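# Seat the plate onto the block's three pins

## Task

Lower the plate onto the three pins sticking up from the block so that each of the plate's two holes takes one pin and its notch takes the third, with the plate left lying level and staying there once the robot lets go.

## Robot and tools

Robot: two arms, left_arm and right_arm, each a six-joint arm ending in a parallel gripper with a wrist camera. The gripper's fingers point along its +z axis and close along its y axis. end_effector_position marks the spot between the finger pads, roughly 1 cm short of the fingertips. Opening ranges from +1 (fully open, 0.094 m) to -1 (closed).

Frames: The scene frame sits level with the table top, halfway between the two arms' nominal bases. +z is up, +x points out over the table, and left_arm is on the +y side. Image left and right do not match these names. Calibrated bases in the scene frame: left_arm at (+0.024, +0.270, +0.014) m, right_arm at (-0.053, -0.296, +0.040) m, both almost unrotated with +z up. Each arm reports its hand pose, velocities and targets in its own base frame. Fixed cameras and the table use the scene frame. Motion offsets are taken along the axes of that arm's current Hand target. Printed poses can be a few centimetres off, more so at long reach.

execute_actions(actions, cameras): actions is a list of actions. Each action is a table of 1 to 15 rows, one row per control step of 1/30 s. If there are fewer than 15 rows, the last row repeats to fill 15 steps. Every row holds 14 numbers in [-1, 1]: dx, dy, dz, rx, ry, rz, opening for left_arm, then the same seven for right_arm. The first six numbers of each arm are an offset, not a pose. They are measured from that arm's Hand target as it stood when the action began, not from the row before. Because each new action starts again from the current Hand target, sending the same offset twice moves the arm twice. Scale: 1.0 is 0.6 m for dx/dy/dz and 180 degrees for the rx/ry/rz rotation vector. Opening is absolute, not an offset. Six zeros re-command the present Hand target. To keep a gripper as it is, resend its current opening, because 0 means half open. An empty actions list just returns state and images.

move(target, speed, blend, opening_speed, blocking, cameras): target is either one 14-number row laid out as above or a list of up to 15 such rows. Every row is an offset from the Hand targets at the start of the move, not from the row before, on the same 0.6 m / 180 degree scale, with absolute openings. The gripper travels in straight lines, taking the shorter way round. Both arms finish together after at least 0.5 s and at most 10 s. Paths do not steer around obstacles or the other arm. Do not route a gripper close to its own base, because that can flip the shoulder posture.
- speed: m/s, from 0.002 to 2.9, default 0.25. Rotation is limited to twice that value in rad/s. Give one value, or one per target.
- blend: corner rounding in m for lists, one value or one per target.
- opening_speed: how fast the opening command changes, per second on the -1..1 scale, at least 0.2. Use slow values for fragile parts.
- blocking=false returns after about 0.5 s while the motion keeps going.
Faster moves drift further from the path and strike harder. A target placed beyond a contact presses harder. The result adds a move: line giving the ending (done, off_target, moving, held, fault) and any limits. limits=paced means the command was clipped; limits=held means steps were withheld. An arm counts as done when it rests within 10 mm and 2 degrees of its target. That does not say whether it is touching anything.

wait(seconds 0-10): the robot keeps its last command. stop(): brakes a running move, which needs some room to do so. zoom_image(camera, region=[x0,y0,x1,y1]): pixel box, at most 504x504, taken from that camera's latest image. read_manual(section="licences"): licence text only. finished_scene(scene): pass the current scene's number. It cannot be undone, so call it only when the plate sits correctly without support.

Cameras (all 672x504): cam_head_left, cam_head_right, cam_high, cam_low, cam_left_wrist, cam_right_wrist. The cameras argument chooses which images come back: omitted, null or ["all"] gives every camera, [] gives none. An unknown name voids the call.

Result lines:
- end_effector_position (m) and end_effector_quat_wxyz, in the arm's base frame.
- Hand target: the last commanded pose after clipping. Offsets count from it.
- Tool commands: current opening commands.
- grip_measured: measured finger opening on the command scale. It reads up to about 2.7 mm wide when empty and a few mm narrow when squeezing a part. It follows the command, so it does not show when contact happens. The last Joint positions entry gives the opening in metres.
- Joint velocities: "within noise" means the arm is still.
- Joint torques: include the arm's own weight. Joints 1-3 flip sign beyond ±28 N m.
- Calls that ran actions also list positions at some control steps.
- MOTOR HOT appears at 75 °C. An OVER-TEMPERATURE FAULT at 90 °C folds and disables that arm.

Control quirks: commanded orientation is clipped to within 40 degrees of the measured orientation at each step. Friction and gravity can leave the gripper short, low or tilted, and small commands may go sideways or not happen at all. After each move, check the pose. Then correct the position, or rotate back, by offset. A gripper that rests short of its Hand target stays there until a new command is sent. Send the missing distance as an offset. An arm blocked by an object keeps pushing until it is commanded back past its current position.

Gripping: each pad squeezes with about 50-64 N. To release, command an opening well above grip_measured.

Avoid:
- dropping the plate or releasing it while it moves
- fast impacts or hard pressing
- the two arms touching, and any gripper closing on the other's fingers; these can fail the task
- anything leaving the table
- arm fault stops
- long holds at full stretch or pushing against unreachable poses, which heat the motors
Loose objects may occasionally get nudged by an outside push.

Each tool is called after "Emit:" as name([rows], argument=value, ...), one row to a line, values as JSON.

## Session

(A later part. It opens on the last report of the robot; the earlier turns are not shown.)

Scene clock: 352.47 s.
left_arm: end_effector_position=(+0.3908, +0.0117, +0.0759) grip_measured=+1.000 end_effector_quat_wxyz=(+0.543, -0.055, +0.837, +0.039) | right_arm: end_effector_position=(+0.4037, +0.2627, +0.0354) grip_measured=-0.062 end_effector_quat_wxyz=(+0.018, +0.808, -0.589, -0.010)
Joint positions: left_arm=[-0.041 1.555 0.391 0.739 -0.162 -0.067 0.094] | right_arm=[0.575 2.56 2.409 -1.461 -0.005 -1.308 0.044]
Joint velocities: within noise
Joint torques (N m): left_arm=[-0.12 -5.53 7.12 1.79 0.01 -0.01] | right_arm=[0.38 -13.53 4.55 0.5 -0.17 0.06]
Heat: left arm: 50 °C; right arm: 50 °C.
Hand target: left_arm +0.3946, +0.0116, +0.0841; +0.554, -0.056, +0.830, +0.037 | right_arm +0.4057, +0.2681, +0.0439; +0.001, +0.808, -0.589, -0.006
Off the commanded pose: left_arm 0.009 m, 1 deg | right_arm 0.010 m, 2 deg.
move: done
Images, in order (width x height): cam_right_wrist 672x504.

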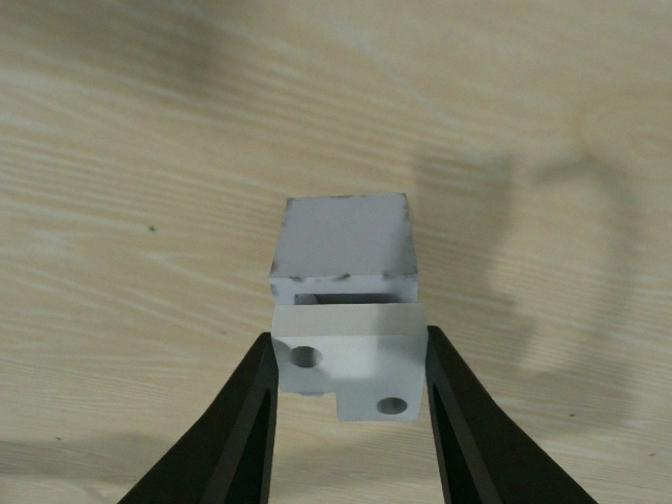

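Emit:
zoom_image(camera="cam_right_wrist", region=[260, 280, 440, 430])

Emit:
execute_actions(actions=[], cameras=["cam_low","cam_right_wrist"])

Emit:
zoom_image(camera="cam_low", region=[180, 250, 270, 340])

Scaled by 2.800 from the camera's 672x504 image, which has a finer 960x720 frame.

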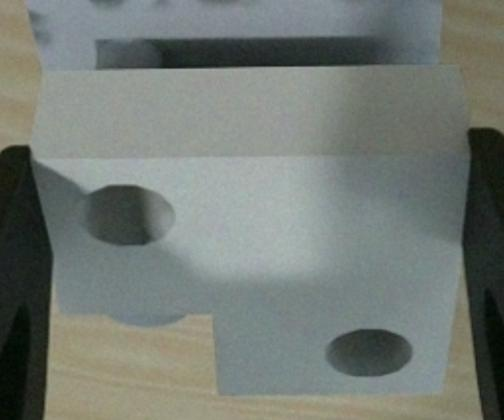

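Scene clock: 380.20 s.
left_arm: end_effector_position=(+0.3908, +0.0117, +0.0759) grip_measured=+1.000 end_effector_quat_wxyz=(+0.543, -0.055, +0.837, +0.039) | right_arm: end_effector_position=(+0.4039, +0.2628, +0.0354) grip_measured=-0.062 end_effector_quat_wxyz=(+0.018, +0.808, -0.589, -0.010)
Joint positions: left_arm=[-0.041 1.555 0.391 0.739 -0.162 -0.067 0.094] | right_arm=[0.575 2.56 2.409 -1.461 -0.005 -1.308 0.044]
Joint velocities: within noise
Joint torques (N m): left_arm=[-0.08 -5.49 7.13 1.79 0 -0.01] | right_arm=[0.47 -13.64 4.56 0.48 -0.19 0.07]
Heat: left arm: 50 °C; right arm: 62 °C.
Hand target: left_arm +0.3946, +0.0116, +0.0841; +0.554, -0.056, +0.830, +0.037 | right_arm +0.4057, +0.2681, +0.0439; +0.001, +0.808, -0.589, -0.006
Tool commands: left_gripper/opening=+1.0 right_gripper/opening=-0.25
Off the commanded pose: left_arm 0.009 m, 1 deg | right_arm 0.010 m, 2 deg.
Images, in order (width x height): cam_low 672x504, cam_right_wrist 672x504.

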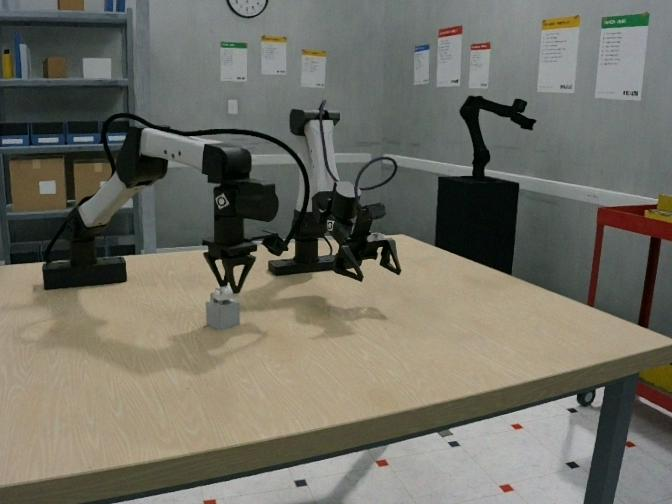

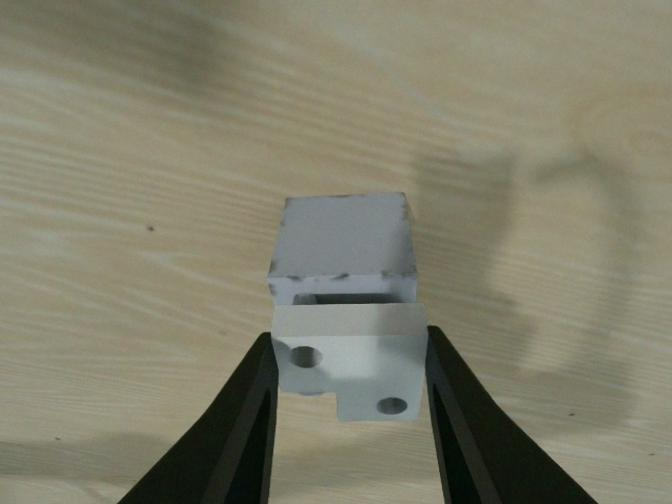

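Scaled by 5.600 from the camera's 672x504 image, which has a finer 960x720 frame.

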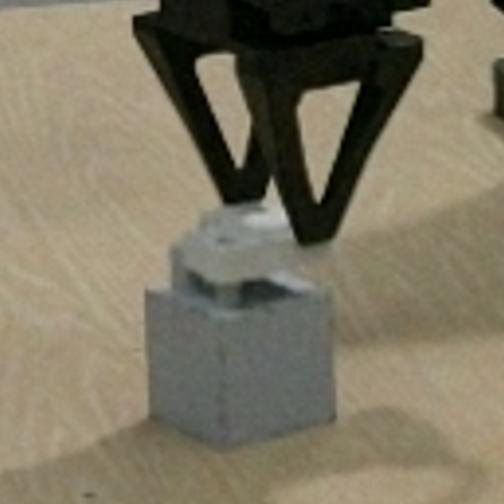

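Emit:
move(target=[0,0,0,0,0,0,1,0.0178,0.0018,-0.004,0,0,0,-0.25], speed=0.05, cameras=["cam_right_wrist"])

Emit:
zoom_image(camera="cam_right_wrist", region=[180, 120, 500, 440])

Scene clock: 391.00 s.
left_arm: end_effector_position=(+0.3908, +0.0117, +0.0759) grip_measured=+1.000 end_effector_quat_wxyz=(+0.543, -0.055, +0.837, +0.039) | right_arm: end_effector_position=(+0.4027, +0.2597, +0.0308) grip_measured=-0.062 end_effector_quat_wxyz=(+0.022, +0.808, -0.589, -0.012)
Joint positions: left_arm=[-0.041 1.555 0.391 0.739 -0.162 -0.067 0.094] | right_arm=[0.571 2.554 2.38 -1.446 -0.005 -1.311 0.044]
Joint velocities: within noise
Joint torques (N m): left_arm=[-0.05 -5.57 6.99 1.76 -0.02 -0.01] | right_arm=[-1.33 -15.16 3.78 0.47 -0.17 -0.1]
Heat: left arm: 50 °C; right arm: 65 °C.
Hand target: left_arm +0.3946, +0.0116, +0.0841; +0.554, -0.056, +0.830, +0.037 | right_arm +0.4079, +0.2576, +0.0462; +0.001, +0.808, -0.589, -0.006
Off the commanded pose: left_arm 0.009 m, 1 deg | right_arm 0.016 m, 2 deg.
move: off_target (right_arm)
Images, in order (width x height): cam_right_wrist 672x504.

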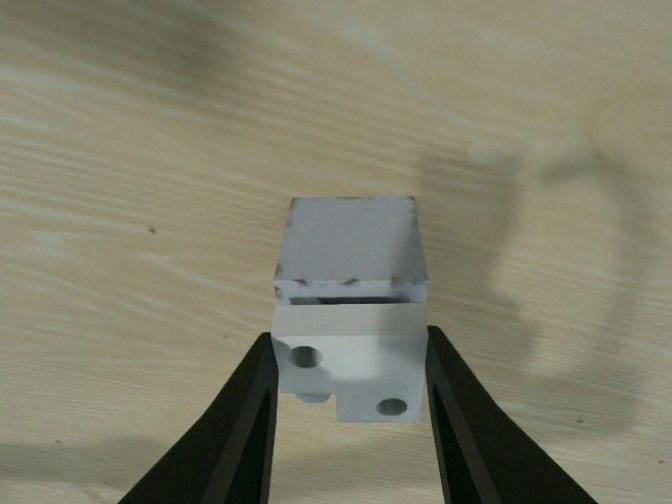

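Scaled by 1.575 from the camera's 672x504 image, which has a finer 960x720 frame.

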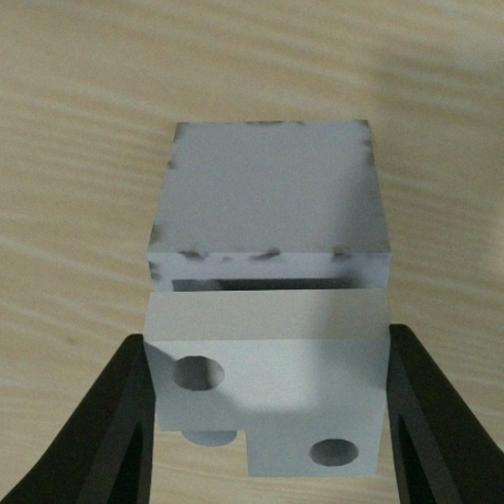

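Emit:
move([
  [0,0,0,0,0,0,1,0,0,-0.09,0,0,0,-0.25],
  [0,0,0,0,0,0,1,0.019,0.099,-0.173,0.0064,-0.0022,0,-0.25],
  [0,0,0,0,0,0,1,-0.008,0.001,-0.09,0.0064,-0.0022,0,-0.25],
  [0,0,0,0,0,0,1,-0.008,0.001,-0.015,0.0064,-0.0022,0,-0.25],
], speed=0.12, blend=[0.015,0.005,0.015,0], cameras=["cam_right_wrist"])

Emit:
zoom_image(camera="cam_right_wrist", region=[180, 120, 500, 440])

Scene clock: 413.03 s.
left_arm: end_effector_position=(+0.3908, +0.0117, +0.0759) grip_measured=+1.000 end_effector_quat_wxyz=(+0.543, -0.055, +0.837, +0.039) | right_arm: end_effector_position=(+0.4037, +0.2566, +0.0455) grip_measured=-0.062 end_effector_quat_wxyz=(+0.010, +0.807, -0.590, -0.007)
Joint positions: left_arm=[-0.041 1.555 0.391 0.739 -0.162 -0.067 0.094] | right_arm=[0.564 2.509 2.355 -1.441 -0.005 -1.314 0.044]
Joint velocities: within noise
Joint torques (N m): left_arm=[-0.1 -5.55 7.12 1.78 -0.01 0] | right_arm=[0.29 -13.7 4.57 0.52 -0.17 0.03]
Heat: left arm: 50 °C; right arm: 70 °C.
Hand target: left_arm +0.3946, +0.0116, +0.0841; +0.554, -0.056, +0.830, +0.037 | right_arm +0.4059, +0.2620, +0.0553; -0.009, +0.808, -0.589, -0.003
Off the commanded pose: left_arm 0.009 m, 1 deg | right_arm 0.011 m, 2 deg.
move: off_target (right_arm)
Images, in order (width x height): cam_right_wrist 672x504.

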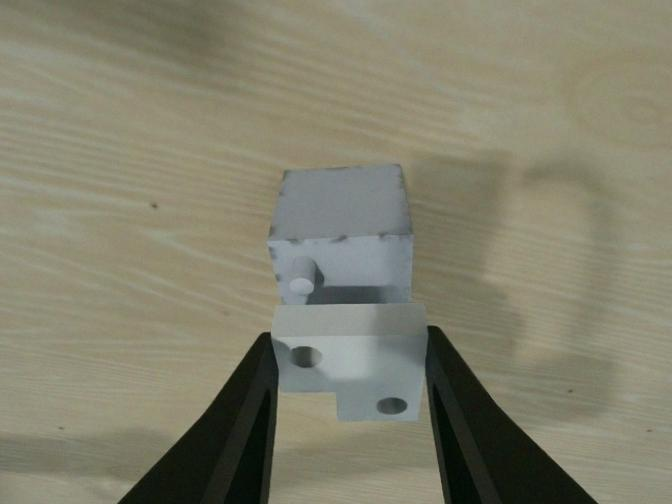

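Scaled by 1.575 from the camera's 672x504 image, which has a finer 960x720 frame.

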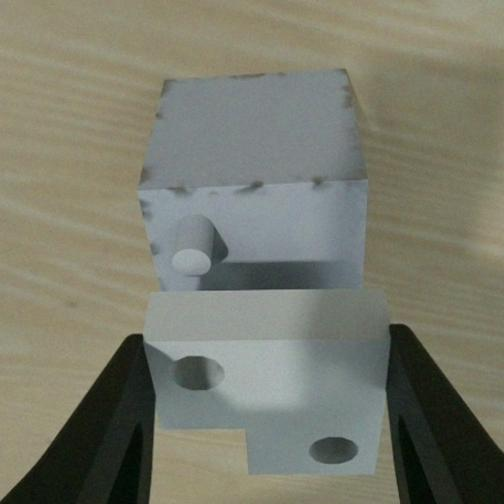

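Emit:
move([
  [0,0,0,0,0,0,1,0,0,-0.07,0,0,0,-0.25],
  [0,0,0,0,0,0,1,0.0217,0.1015,-0.158,0,0,-0.01,-0.25],
  [0,0,0,0,0,0,1,-0.0068,0.005,-0.07,0,0,-0.01,-0.25],
  [0,0,0,0,0,0,1,-0.0068,0.005,0.014,0,0,-0.01,-0.25],
], speed=0.12, blend=[0.015,0.005,0.015,0], cameras=["cam_right_wrist","cam_low"])

Emit:
zoom_image(camera="cam_right_wrist", region=[180, 120, 500, 440])

Emit:
zoom_image(camera="cam_low", region=[180, 250, 270, 340])

Scene clock: 464.43 s.
left_arm: end_effector_position=(+0.3908, +0.0117, +0.0759) grip_measured=+1.000 end_effector_quat_wxyz=(+0.543, -0.055, +0.837, +0.039) | right_arm: end_effector_position=(+0.4007, +0.2600, +0.0395) grip_measured=-0.062 end_effector_quat_wxyz=(+0.007, +0.815, -0.580, -0.006)
Joint positions: left_arm=[-0.041 1.555 0.391 0.739 -0.162 -0.067 0.094] | right_arm=[0.574 2.49 2.296 -1.394 -0.005 -1.33 0.044]
Joint velocities: within noise
Joint torques (N m): left_arm=[-0.16 -5.45 7.13 1.79 -0.02 -0.02] | right_arm=[0.31 -13.41 4.36 0.53 -0.17 -0.03]
Heat: left arm: 51 °C; right arm: 71 °C.
Hand target: left_arm +0.3946, +0.0116, +0.0841; +0.554, -0.056, +0.830, +0.037 | right_arm +0.4018, +0.2652, +0.0469; -0.009, +0.817, -0.576, -0.003
Off the commanded pose: left_arm 0.009 m, 1 deg | right_arm 0.009 m, 2 deg.
move: done
Images, in order (width x height): cam_low 672x504, cam_right_wrist 672x504.

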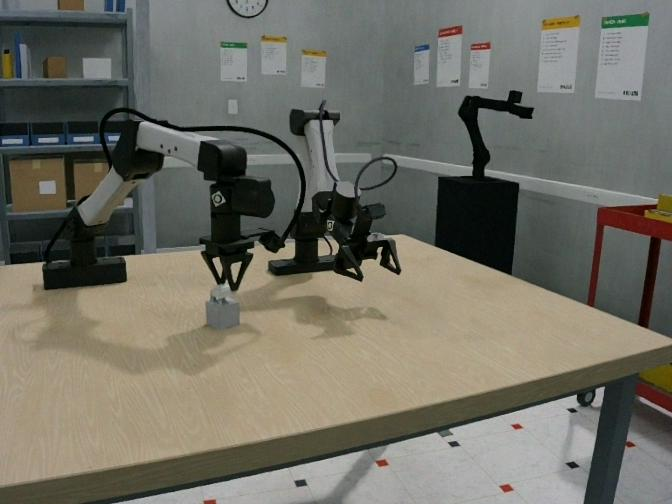

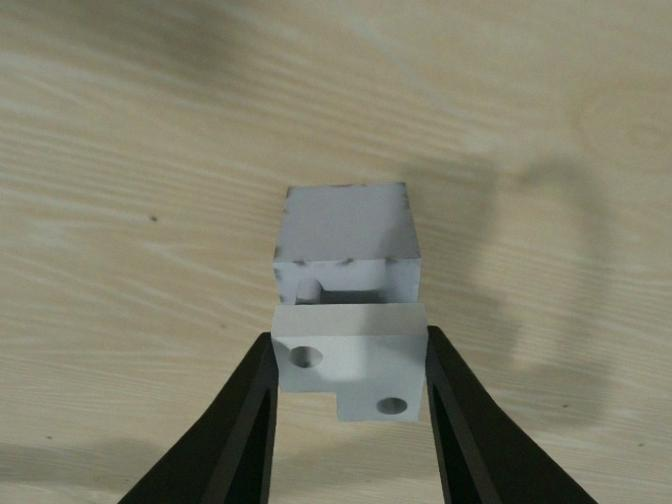

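Scaled by 1.575 from the camera's 672x504 image, which has a finer 960x720 frame.

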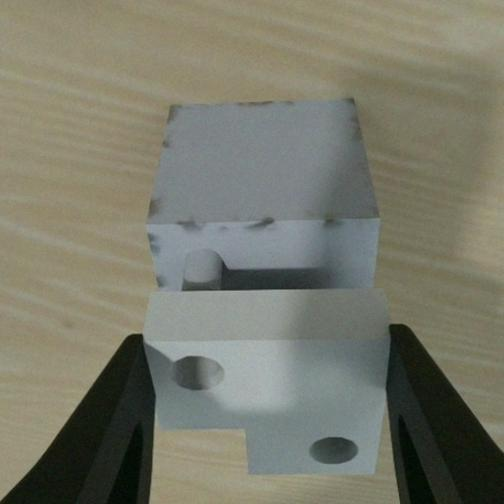

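Scaled by 5.600 from the camera's 672x504 image, which has a finer 960x720 frame.

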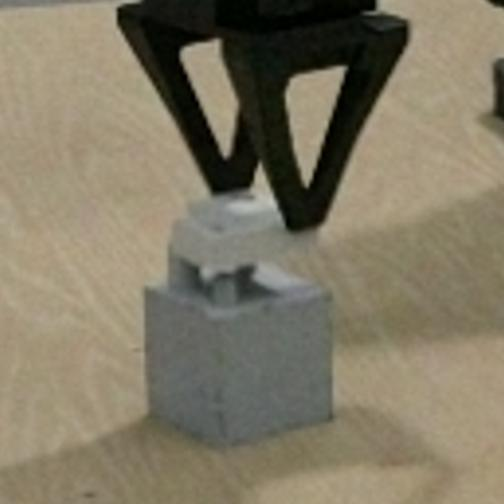

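Emit:
execute_actions(actions=[], cameras=["cam_right_wrist","cam_low"])

Emit:
zoom_image(camera="cam_right_wrist", region=[180, 120, 500, 360])

Emit:
zoom_image(camera="cam_low", region=[260, 180, 460, 330])

Scene clock: 495.33 s.
left_arm: end_effector_position=(+0.3908, +0.0117, +0.0759) grip_measured=+1.000 end_effector_quat_wxyz=(+0.543, -0.055, +0.837, +0.039) | right_arm: end_effector_position=(+0.4008, +0.2601, +0.0394) grip_measured=-0.062 end_effector_quat_wxyz=(+0.007, +0.815, -0.580, -0.005)
Joint positions: left_arm=[-0.041 1.555 0.391 0.739 -0.162 -0.067 0.094] | right_arm=[0.574 2.49 2.296 -1.393 -0.005 -1.33 0.044]
Joint velocities: within noise
Joint torques (N m): left_arm=[-0.09 -5.57 7.16 1.79 0 -0.02] | right_arm=[0.43 -13.35 4.38 0.52 -0.18 -0.04]
Heat: left arm: 51 °C; right arm: 65 °C.
Hand target: left_arm +0.3946, +0.0116, +0.0841; +0.554, -0.056, +0.830, +0.037 | right_arm +0.4018, +0.2652, +0.0469; -0.009, +0.817, -0.576, -0.003
Tool commands: left_gripper/opening=+1.0 right_gripper/opening=-0.25
Off the commanded pose: left_arm 0.009 m, 1 deg | right_arm 0.009 m, 2 deg.
Images, in order (width x height): cam_low 672x504, cam_right_wrist 672x504.

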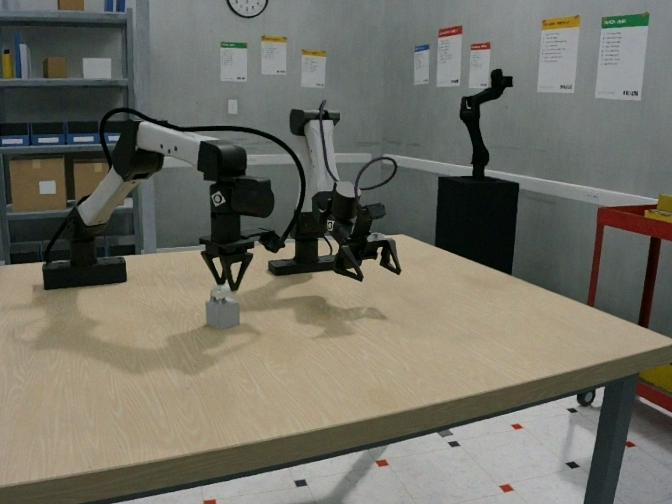

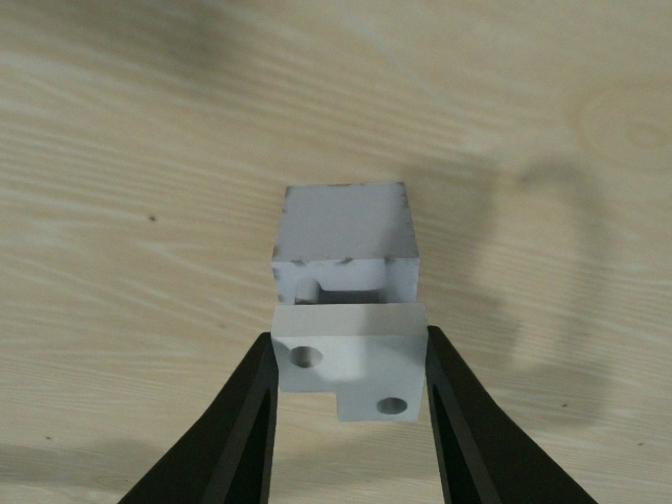

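Scaled by 1.575 from the camera's 672x504 image, which has a finer 960x720 frame.

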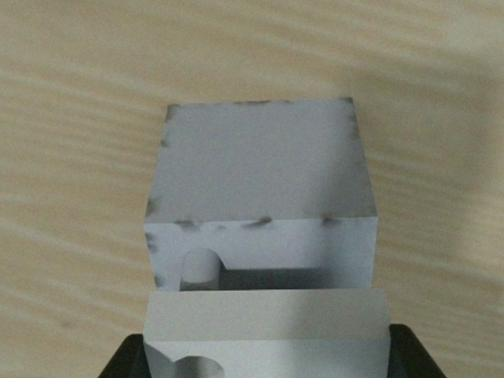

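Scaled by 2.520 from the camera's 672x504 image, which has a finer 960x720 frame.

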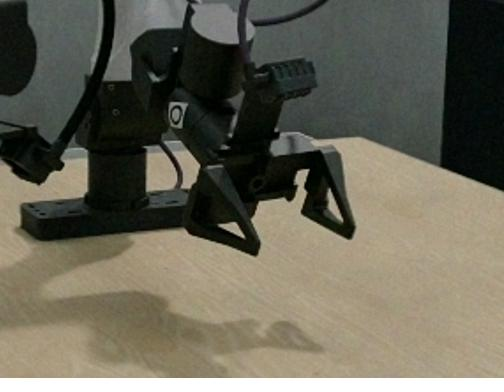

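Emit:
move([
  [0,0,0,0,0,0,1,0,0,-0.075,0,0,0,-0.25],
  [0,0,0,0,0,0,1,0.0275,0.0968,-0.1717,0,0,0,-0.25],
  [0,0,0,0,0,0,1,0.0003,0.0018,-0.0667,0,0,0,-0.25],
  [0,0,0,0,0,0,1,0.0003,0.0018,0.0133,0,0,0,-0.25],
], speed=0.12, blend=[0.015,0.005,0.015,0], cameras=["cam_right_wrist","cam_high"])

Emit:
zoom_image(camera="cam_right_wrist", region=[180, 170, 500, 440])

Scene clock: 533.70 s.
left_arm: end_effector_position=(+0.3908, +0.0117, +0.0759) grip_measured=+1.000 end_effector_quat_wxyz=(+0.543, -0.055, +0.837, +0.039) | right_arm: end_effector_position=(+0.4007, +0.2601, +0.0396) grip_measured=-0.062 end_effector_quat_wxyz=(-0.001, +0.816, -0.579, -0.002)
Joint positions: left_arm=[-0.041 1.555 0.391 0.739 -0.162 -0.067 0.094] | right_arm=[0.574 2.463 2.248 -1.356 -0.005 -1.334 0.044]
Joint velocities: within noise
Joint torques (N m): left_arm=[-0.17 -5.53 7.09 1.79 0.01 0] | right_arm=[0.34 -11.79 4.57 0.56 -0.17 0]
Heat: left arm: 51 °C; right arm: 65 °C.
Hand target: left_arm +0.3946, +0.0116, +0.0841; +0.554, -0.056, +0.830, +0.037 | right_arm +0.4010, +0.2648, +0.0390; -0.009, +0.817, -0.576, -0.003
Off the commanded pose: left_arm 0.009 m, 1 deg | right_arm 0.005 m, 1 deg.
move: done
Images, in order (width x height): cam_high 672x504, cam_right_wrist 672x504.

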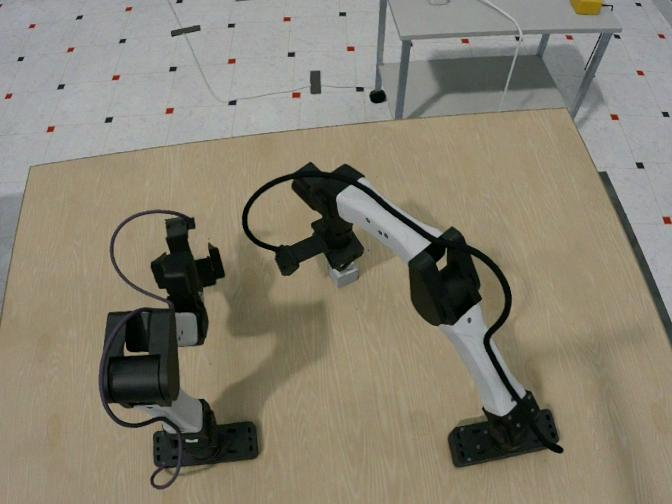

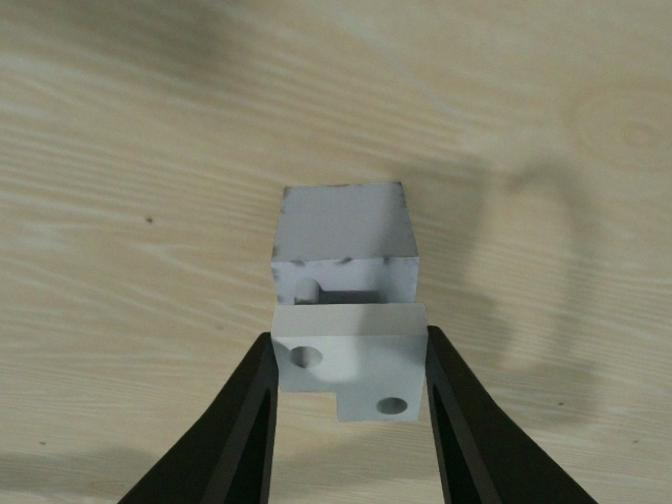

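Scaled by 1.575 from the camera's 672x504 image, which has a finer 960x720 frame.

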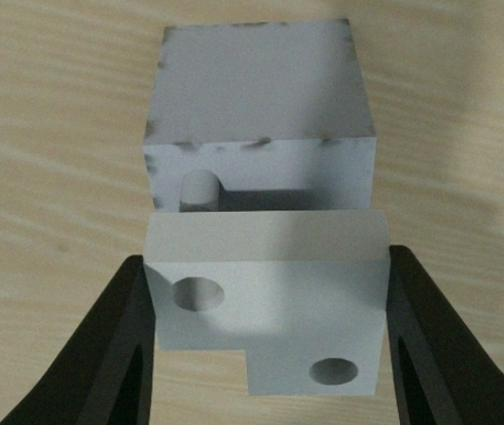

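Emit:
execute_actions(actions=[], cameras=["cam_head_left","cam_head_right","cam_low","cam_high"])

Emit:
zoom_image(camera="cam_low", region=[180, 260, 260, 340])

Emit:
zoom_image(camera="cam_high", region=[310, 230, 390, 310])

Scene clock: 543.97 s.
left_arm: end_effector_position=(+0.3908, +0.0117, +0.0759) grip_measured=+1.000 end_effector_quat_wxyz=(+0.543, -0.055, +0.837, +0.039) | right_arm: end_effector_position=(+0.4009, +0.2602, +0.0396) grip_measured=-0.062 end_effector_quat_wxyz=(-0.001, +0.816, -0.579, -0.002)
Joint positions: left_arm=[-0.041 1.555 0.391 0.739 -0.162 -0.067 0.094] | right_arm=[0.574 2.463 2.248 -1.355 -0.005 -1.334 0.044]
Joint velocities: within noise
Joint torques (N m): left_arm=[-0.12 -5.55 7.09 1.76 0 0] | right_arm=[0.43 -11.78 4.48 0.55 -0.18 0.02]
Heat: left arm: 51 °C; right arm: 65 °C.
Hand target: left_arm +0.3946, +0.0116, +0.0841; +0.554, -0.056, +0.830, +0.037 | right_arm +0.4010, +0.2648, +0.0390; -0.009, +0.817, -0.576, -0.002
Tool commands: left_gripper/opening=+1.0 right_gripper/opening=-0.25
Off the commanded pose: left_arm 0.009 m, 1 deg | right_arm 0.005 m, 1 deg.
Images, in order (width x height): cam_head_left 672x504, cam_head_right 672x504, cam_high 672x504, cam_low 672x504.

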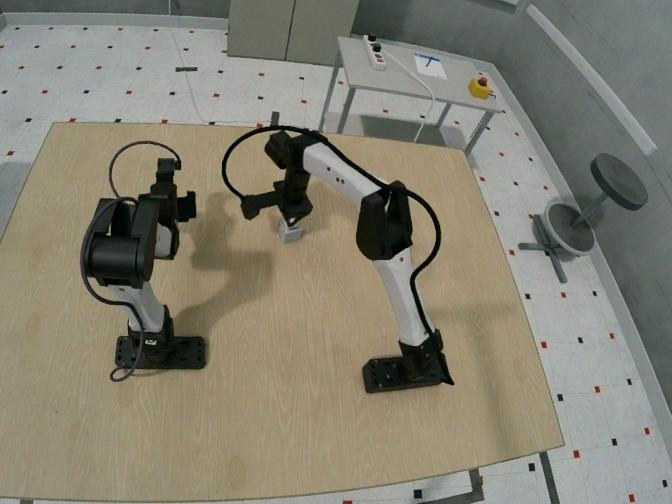

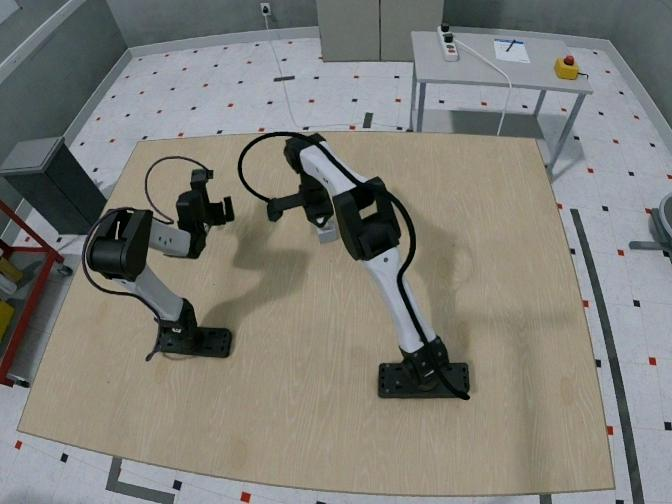

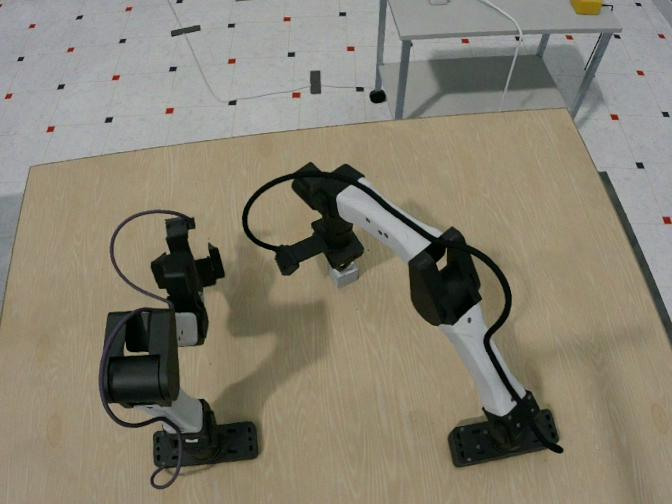

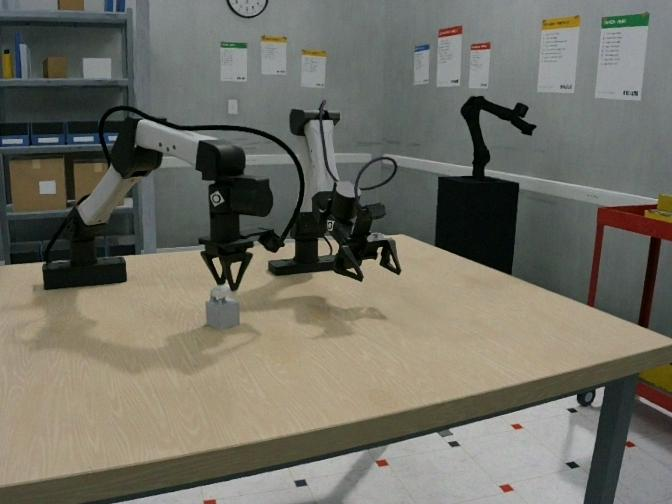

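Scaled by 6.300 from the camera's 672x504 image, which has a finer 960x720 frame.

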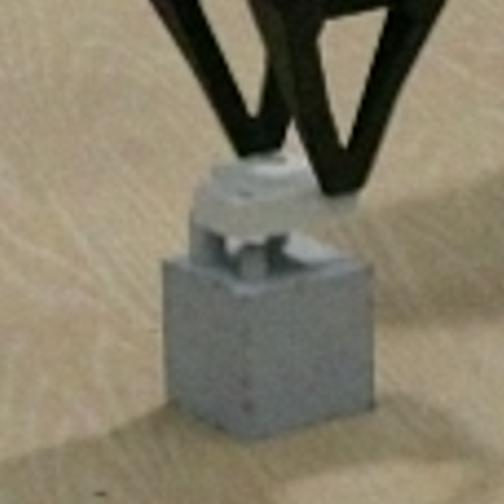

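Scaled by 6.300 from the camera's 672x504 image, which has a finer 960x720 frame.

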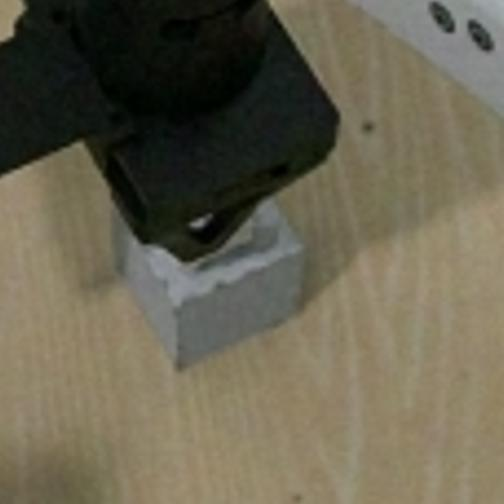

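Emit:
move(target=[0,0,0,0,0,0,1,0,0,0.010,0,0,0,-0.25], speed=0.04, cameras=["cam_right_wrist","cam_low"])

Emit:
zoom_image(camera="cam_right_wrist", region=[180, 170, 500, 440])

Emit:
zoom_image(camera="cam_low", region=[180, 260, 260, 340])

Scene clock: 555.00 s.
left_arm: end_effector_position=(+0.3908, +0.0117, +0.0759) grip_measured=+1.000 end_effector_quat_wxyz=(+0.543, -0.055, +0.837, +0.039) | right_arm: end_effector_position=(+0.4000, +0.2601, +0.0331) grip_measured=-0.062 end_effector_quat_wxyz=(+0.000, +0.816, -0.578, -0.003)
Joint positions: left_arm=[-0.041 1.555 0.391 0.739 -0.162 -0.067 0.094] | right_arm=[0.575 2.463 2.223 -1.333 -0.005 -1.334 0.044]
Joint velocities: within noise
Joint torques (N m): left_arm=[-0.08 -5.5 7.06 1.76 -0.02 0.01] | right_arm=[0.28 -11.82 4.71 0.56 -0.19 0.02]
Heat: left arm: 51 °C; right arm: 65 °C.
Hand target: left_arm +0.3946, +0.0116, +0.0841; +0.554, -0.056, +0.830, +0.037 | right_arm +0.4010, +0.2648, +0.0330; -0.009, +0.817, -0.576, -0.002
Off the commanded pose: left_arm 0.009 m, 1 deg | right_arm 0.005 m, 1 deg.
move: done
Images, in order (width x height): cam_low 672x504, cam_right_wrist 672x504.

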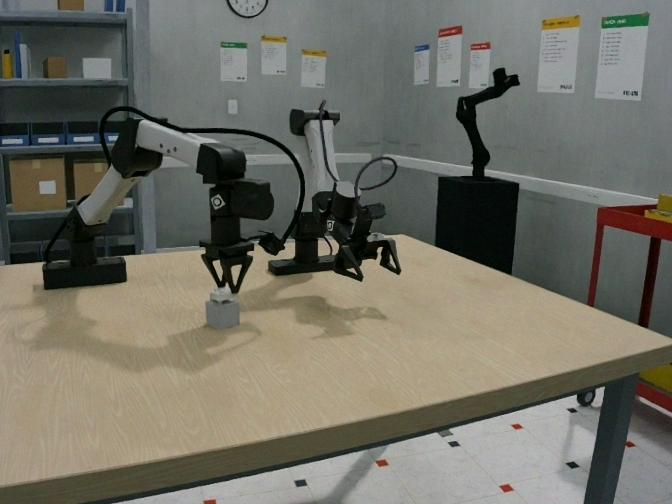

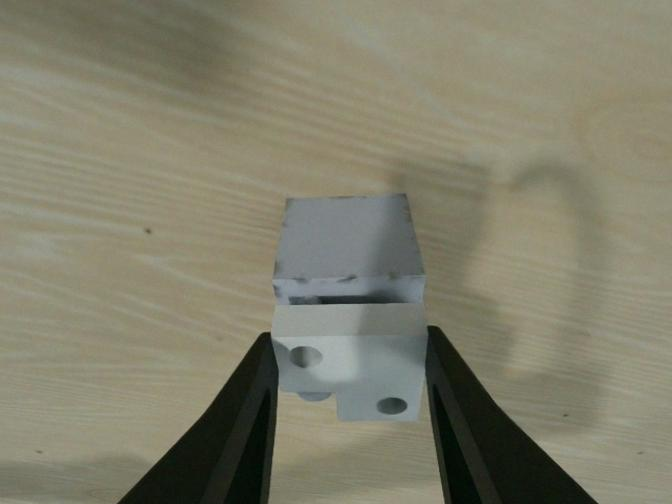

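Scaled by 1.575 from the camera's 672x504 image, which has a finer 960x720 frame.

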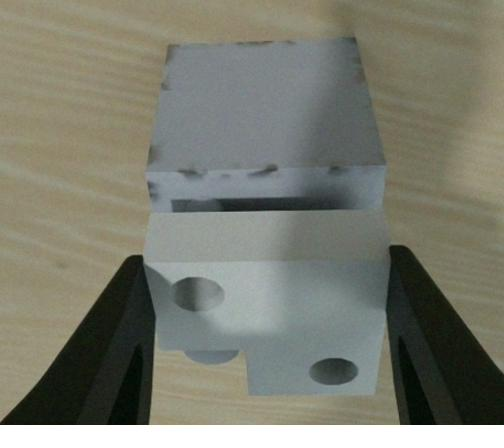

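Scaled by 6.300 from the camera's 672x504 image, which has a finer 960x720 frame.

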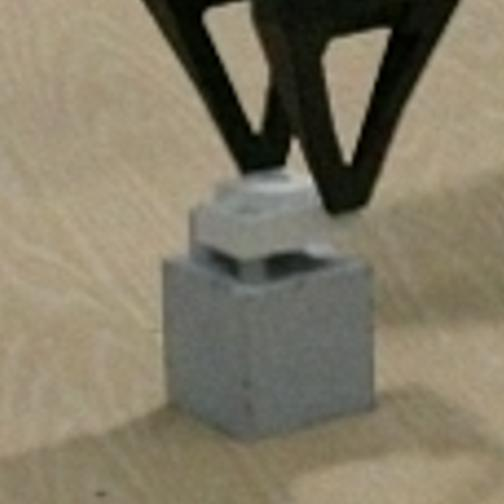

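Emit:
move([
  [0,0,0,0,0,0,1,0,0,-0.085,0,0,0,-0.25],
  [0,0,0,0,0,0,1,0.0275,0.0968,-0.195,0,0,0,-0.25],
  [0,0,0,0,0,0,1,0.0028,0.001,-0.0767,0,0,0,-0.25],
  [0,0,0,0,0,0,1,0.0028,0.001,-0.0,0,0,0,-0.25],
], speed=0.12, blend=[0.015,0.005,0.015,0], cameras=["cam_right_wrist","cam_low"])

Emit:
zoom_image(camera="cam_right_wrist", region=[180, 170, 500, 440])

Emit:
zoom_image(camera="cam_low", region=[180, 260, 260, 340])

Scene clock: 590.23 s.
left_arm: end_effector_position=(+0.3908, +0.0117, +0.0759) grip_measured=+1.000 end_effector_quat_wxyz=(+0.543, -0.055, +0.837, +0.039) | right_arm: end_effector_position=(+0.4000, +0.2600, +0.0375) grip_measured=-0.062 end_effector_quat_wxyz=(-0.004, +0.816, -0.578, -0.001)
Joint positions: left_arm=[-0.041 1.555 0.391 0.739 -0.162 -0.067 0.094] | right_arm=[0.575 2.448 2.211 -1.327 -0.005 -1.334 0.044]
Joint velocities: within noise
Joint torques (N m): left_arm=[-0.12 -5.65 7.09 1.79 -0.03 0.02] | right_arm=[-0.05 -11.07 4.72 0.57 -0.17 0.01]
Heat: left arm: 51 °C; right arm: 65 °C.
Hand target: left_arm +0.3946, +0.0116, +0.0841; +0.554, -0.056, +0.830, +0.037 | right_arm +0.4011, +0.2630, +0.0330; -0.009, +0.817, -0.576, -0.002
Off the commanded pose: left_arm 0.009 m, 1 deg | right_arm 0.006 m, 1 deg.
move: done
Images, in order (width x height): cam_low 672x504, cam_right_wrist 672x504.

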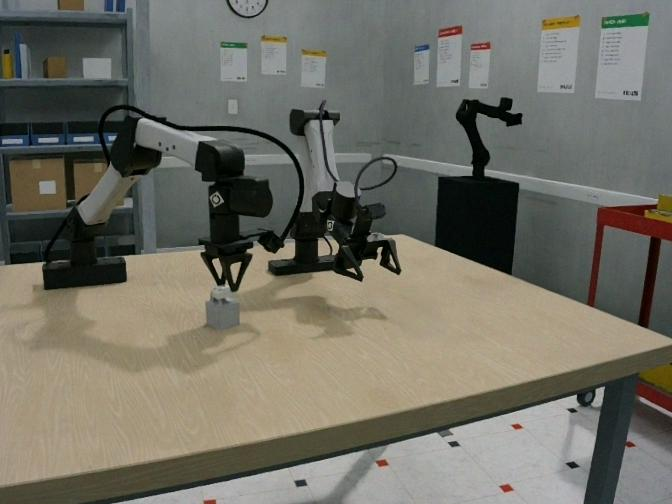

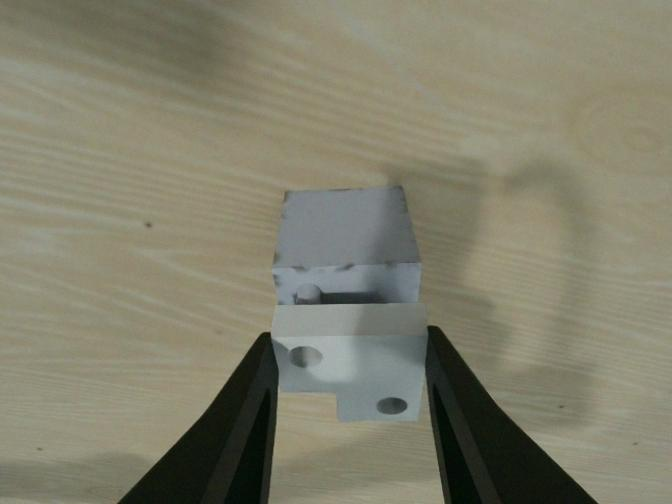

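Scaled by 1.575 from the camera's 672x504 image, which has a finer 960x720 frame.

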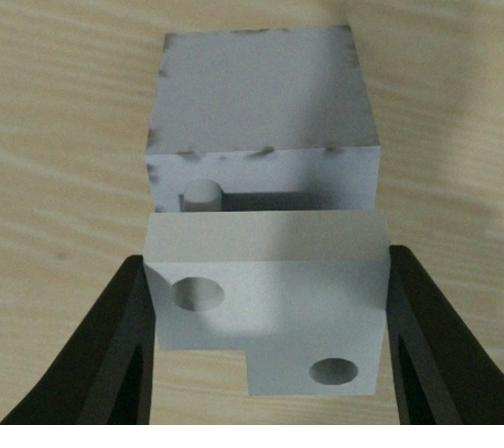

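Scaled by 6.300 from the camera's 672x504 image, which has a finer 960x720 frame.

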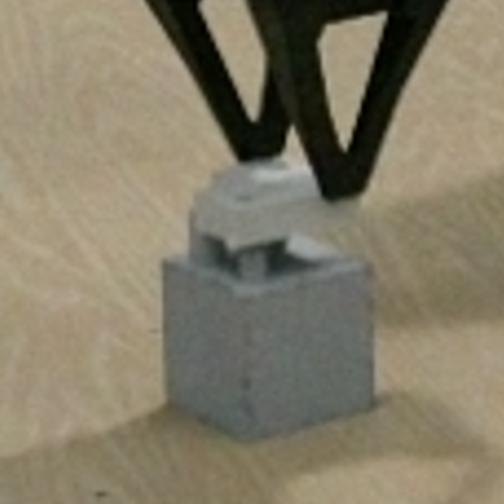

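Emit:
move(target=[0,0,0,0,0,0,1,0.006,0,0.006,0,0,0,-0.25], speed=0.04, cameras=["cam_right_wrist","cam_low"])

Emit:
zoom_image(camera="cam_right_wrist", region=[180, 170, 500, 440])

Scene clock: 598.17 s.
left_arm: end_effector_position=(+0.3908, +0.0117, +0.0759) grip_measured=+1.000 end_effector_quat_wxyz=(+0.543, -0.055, +0.837, +0.039) | right_arm: end_effector_position=(+0.3997, +0.2598, +0.0326) grip_measured=-0.062 end_effector_quat_wxyz=(-0.004, +0.816, -0.577, -0.001)
Joint positions: left_arm=[-0.041 1.555 0.391 0.739 -0.162 -0.067 0.094] | right_arm=[0.575 2.448 2.192 -1.309 -0.005 -1.336 0.044]
Joint velocities: within noise
Joint torques (N m): left_arm=[-0.12 -5.55 7.05 1.77 0 0] | right_arm=[-0.8 -11.28 4.63 0.55 -0.19 -0.05]
Heat: left arm: 51 °C; right arm: 66 °C.
Hand target: left_arm +0.3946, +0.0116, +0.0841; +0.554, -0.056, +0.830, +0.037 | right_arm +0.4023, +0.2597, +0.0293; -0.009, +0.817, -0.576, -0.002
Off the commanded pose: left_arm 0.009 m, 1 deg | right_arm 0.004 m, 1 deg.
move: done
Images, in order (width x height): cam_low 672x504, cam_right_wrist 672x504.

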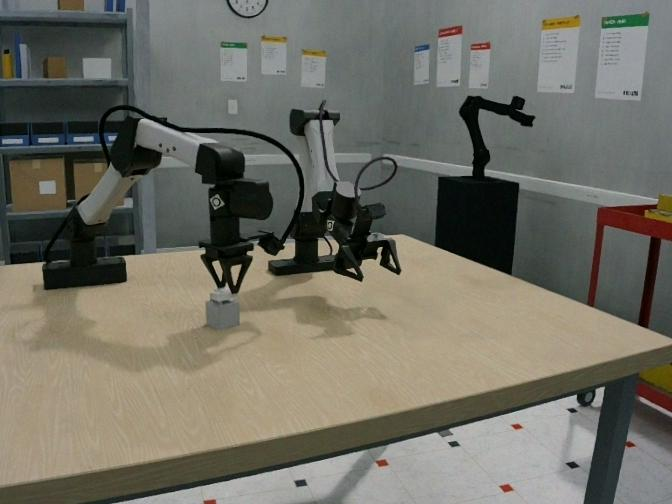

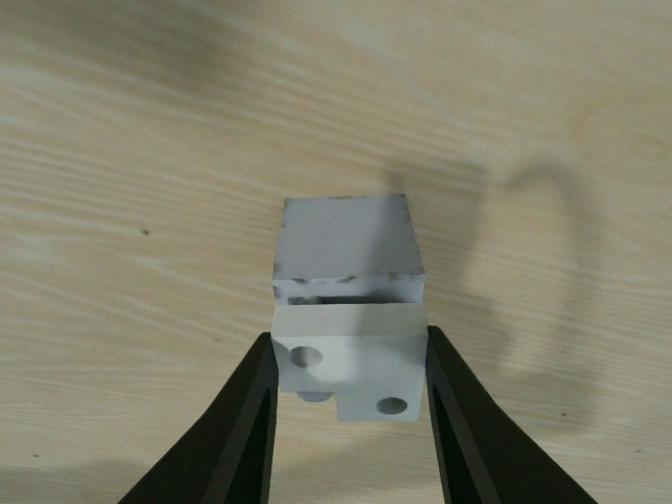

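Scaled by 1.575 from the camera's 672x504 image, which has a finer 960x720 frame.

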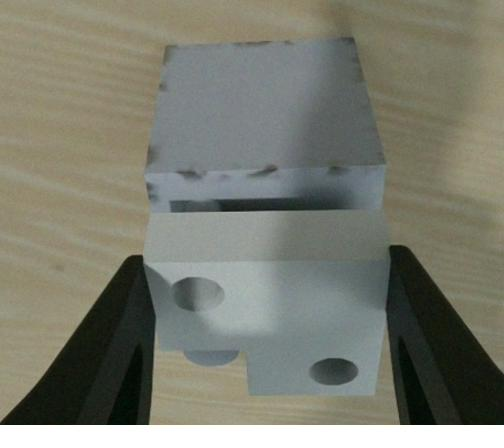

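Emit:
move(target=[0,0,0,0,0,0,1,0.007,0,0,0,0,0,-0.25], speed=0.04, cameras=["cam_right_wrist"])

Emit:
zoom_image(camera="cam_right_wrist", region=[180, 170, 500, 440])

Scene clock: 604.50 s.
left_arm: end_effector_position=(+0.3908, +0.0117, +0.0759) grip_measured=+1.000 end_effector_quat_wxyz=(+0.543, -0.055, +0.837, +0.039) | right_arm: end_effector_position=(+0.4001, +0.2589, +0.0317) grip_measured=-0.062 end_effector_quat_wxyz=(-0.004, +0.817, -0.576, -0.003)
Joint positions: left_arm=[-0.041 1.555 0.391 0.739 -0.162 -0.067 0.094] | right_arm=[0.571 2.448 2.189 -1.306 -0.008 -1.343 0.044]
Joint velocities: within noise
Joint torques (N m): left_arm=[-0.03 -5.59 7.09 1.76 -0.01 0] | right_arm=[-1.31 -11.67 4.11 0.58 -0.16 -0.1]
Heat: left arm: 51 °C; right arm: 67 °C.
Hand target: left_arm +0.3946, +0.0116, +0.0841; +0.554, -0.056, +0.830, +0.037 | right_arm +0.4037, +0.2557, +0.0293; -0.009, +0.817, -0.576, -0.002
Off the commanded pose: left_arm 0.009 m, 1 deg | right_arm 0.005 m, 1 deg.
move: done
Images, in order (width x height): cam_right_wrist 672x504.

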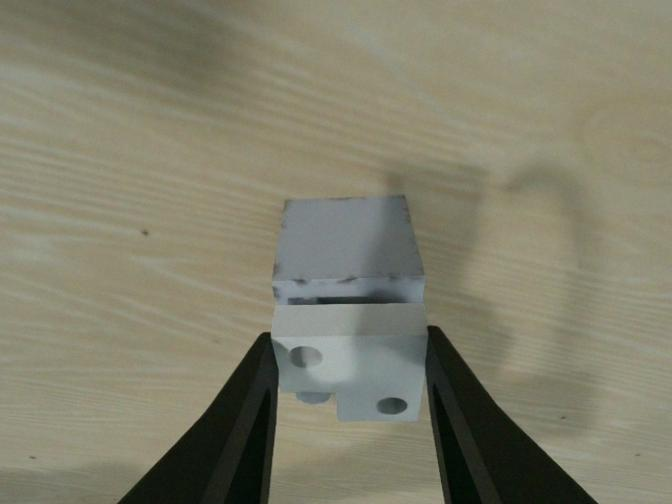

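Scaled by 1.575 from the camera's 672x504 image, which has a finer 960x720 frame.

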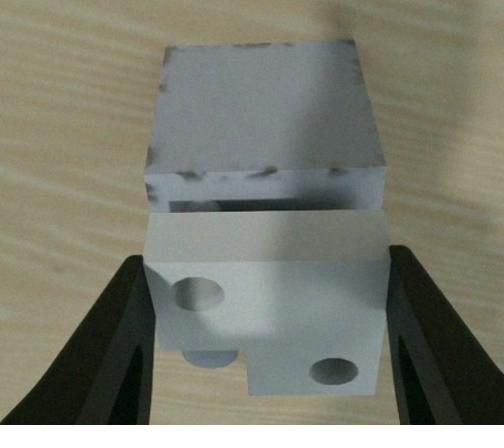

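Emit:
move(target=[0,0,0,0,0,0,1,0.001,0,0.01,0,0,0,-0.25], speed=0.04, cameras=["cam_right_wrist","cam_low"])

Emit:
zoom_image(camera="cam_right_wrist", region=[180, 170, 500, 440])

Emit:
zoom_image(camera="cam_low", region=[180, 260, 260, 340])

Scene clock: 612.23 s.
left_arm: end_effector_position=(+0.3908, +0.0117, +0.0759) grip_measured=+1.000 end_effector_quat_wxyz=(+0.543, -0.055, +0.837, +0.039) | right_arm: end_effector_position=(+0.3999, +0.2589, +0.0300) grip_measured=-0.062 end_effector_quat_wxyz=(-0.005, +0.817, -0.576, -0.004)
Joint positions: left_arm=[-0.041 1.555 0.391 0.739 -0.162 -0.067 0.094] | right_arm=[0.57 2.448 2.182 -1.3 -0.011 -1.343 0.044]
Joint velocities: within noise
Joint torques (N m): left_arm=[-0.08 -5.64 7.09 1.79 0.01 -0.03] | right_arm=[-1.36 -11.52 3.06 0.74 -0.13 -0.07]
Heat: left arm: 51 °C; right arm: 67 °C.
Hand target: left_arm +0.3946, +0.0116, +0.0841; +0.554, -0.056, +0.830, +0.037 | right_arm +0.4039, +0.2553, +0.0233; -0.009, +0.817, -0.576, -0.002
Off the commanded pose: left_arm 0.009 m, 1 deg | right_arm 0.009 m, 1 deg.
move: done
Images, in order (width x height): cam_low 672x504, cam_right_wrist 672x504.

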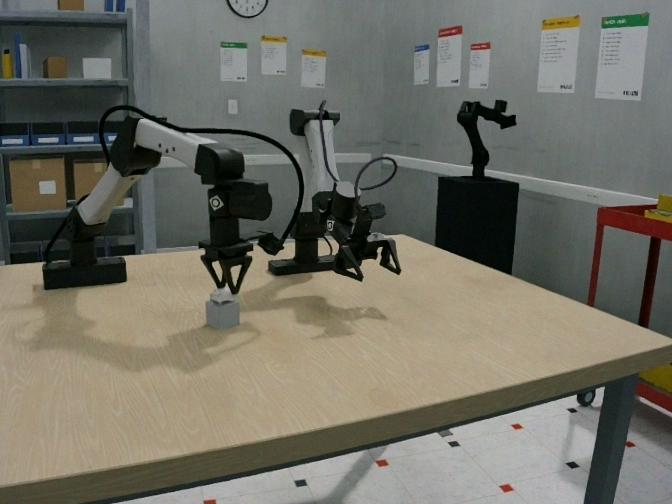

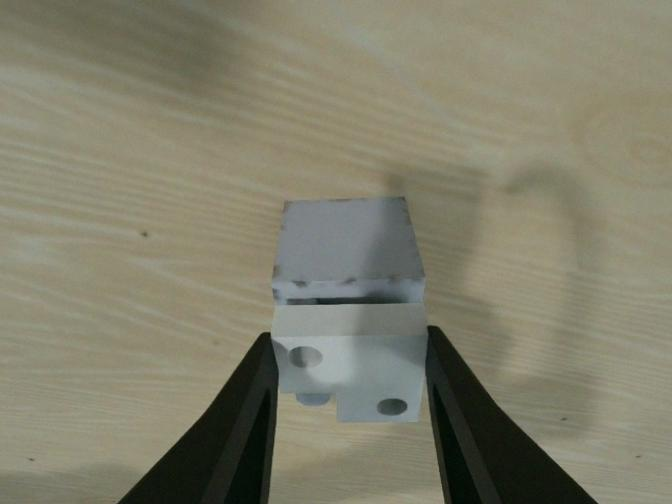

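Scaled by 1.575 from the camera's 672x504 image, which has a finer 960x720 frame.

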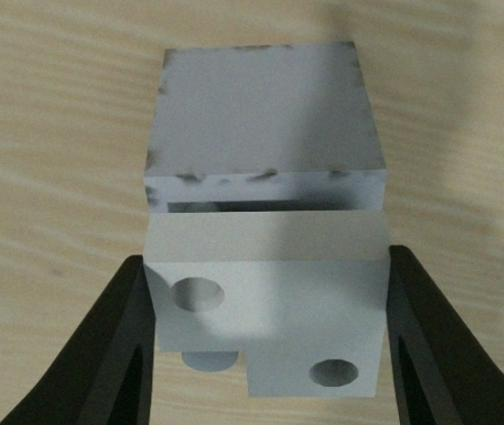

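Scaled by 6.300 from the camera's 672x504 image, which has a finer 960x720 frame.

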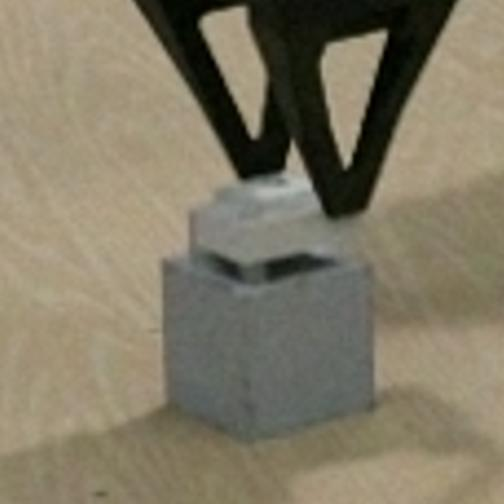

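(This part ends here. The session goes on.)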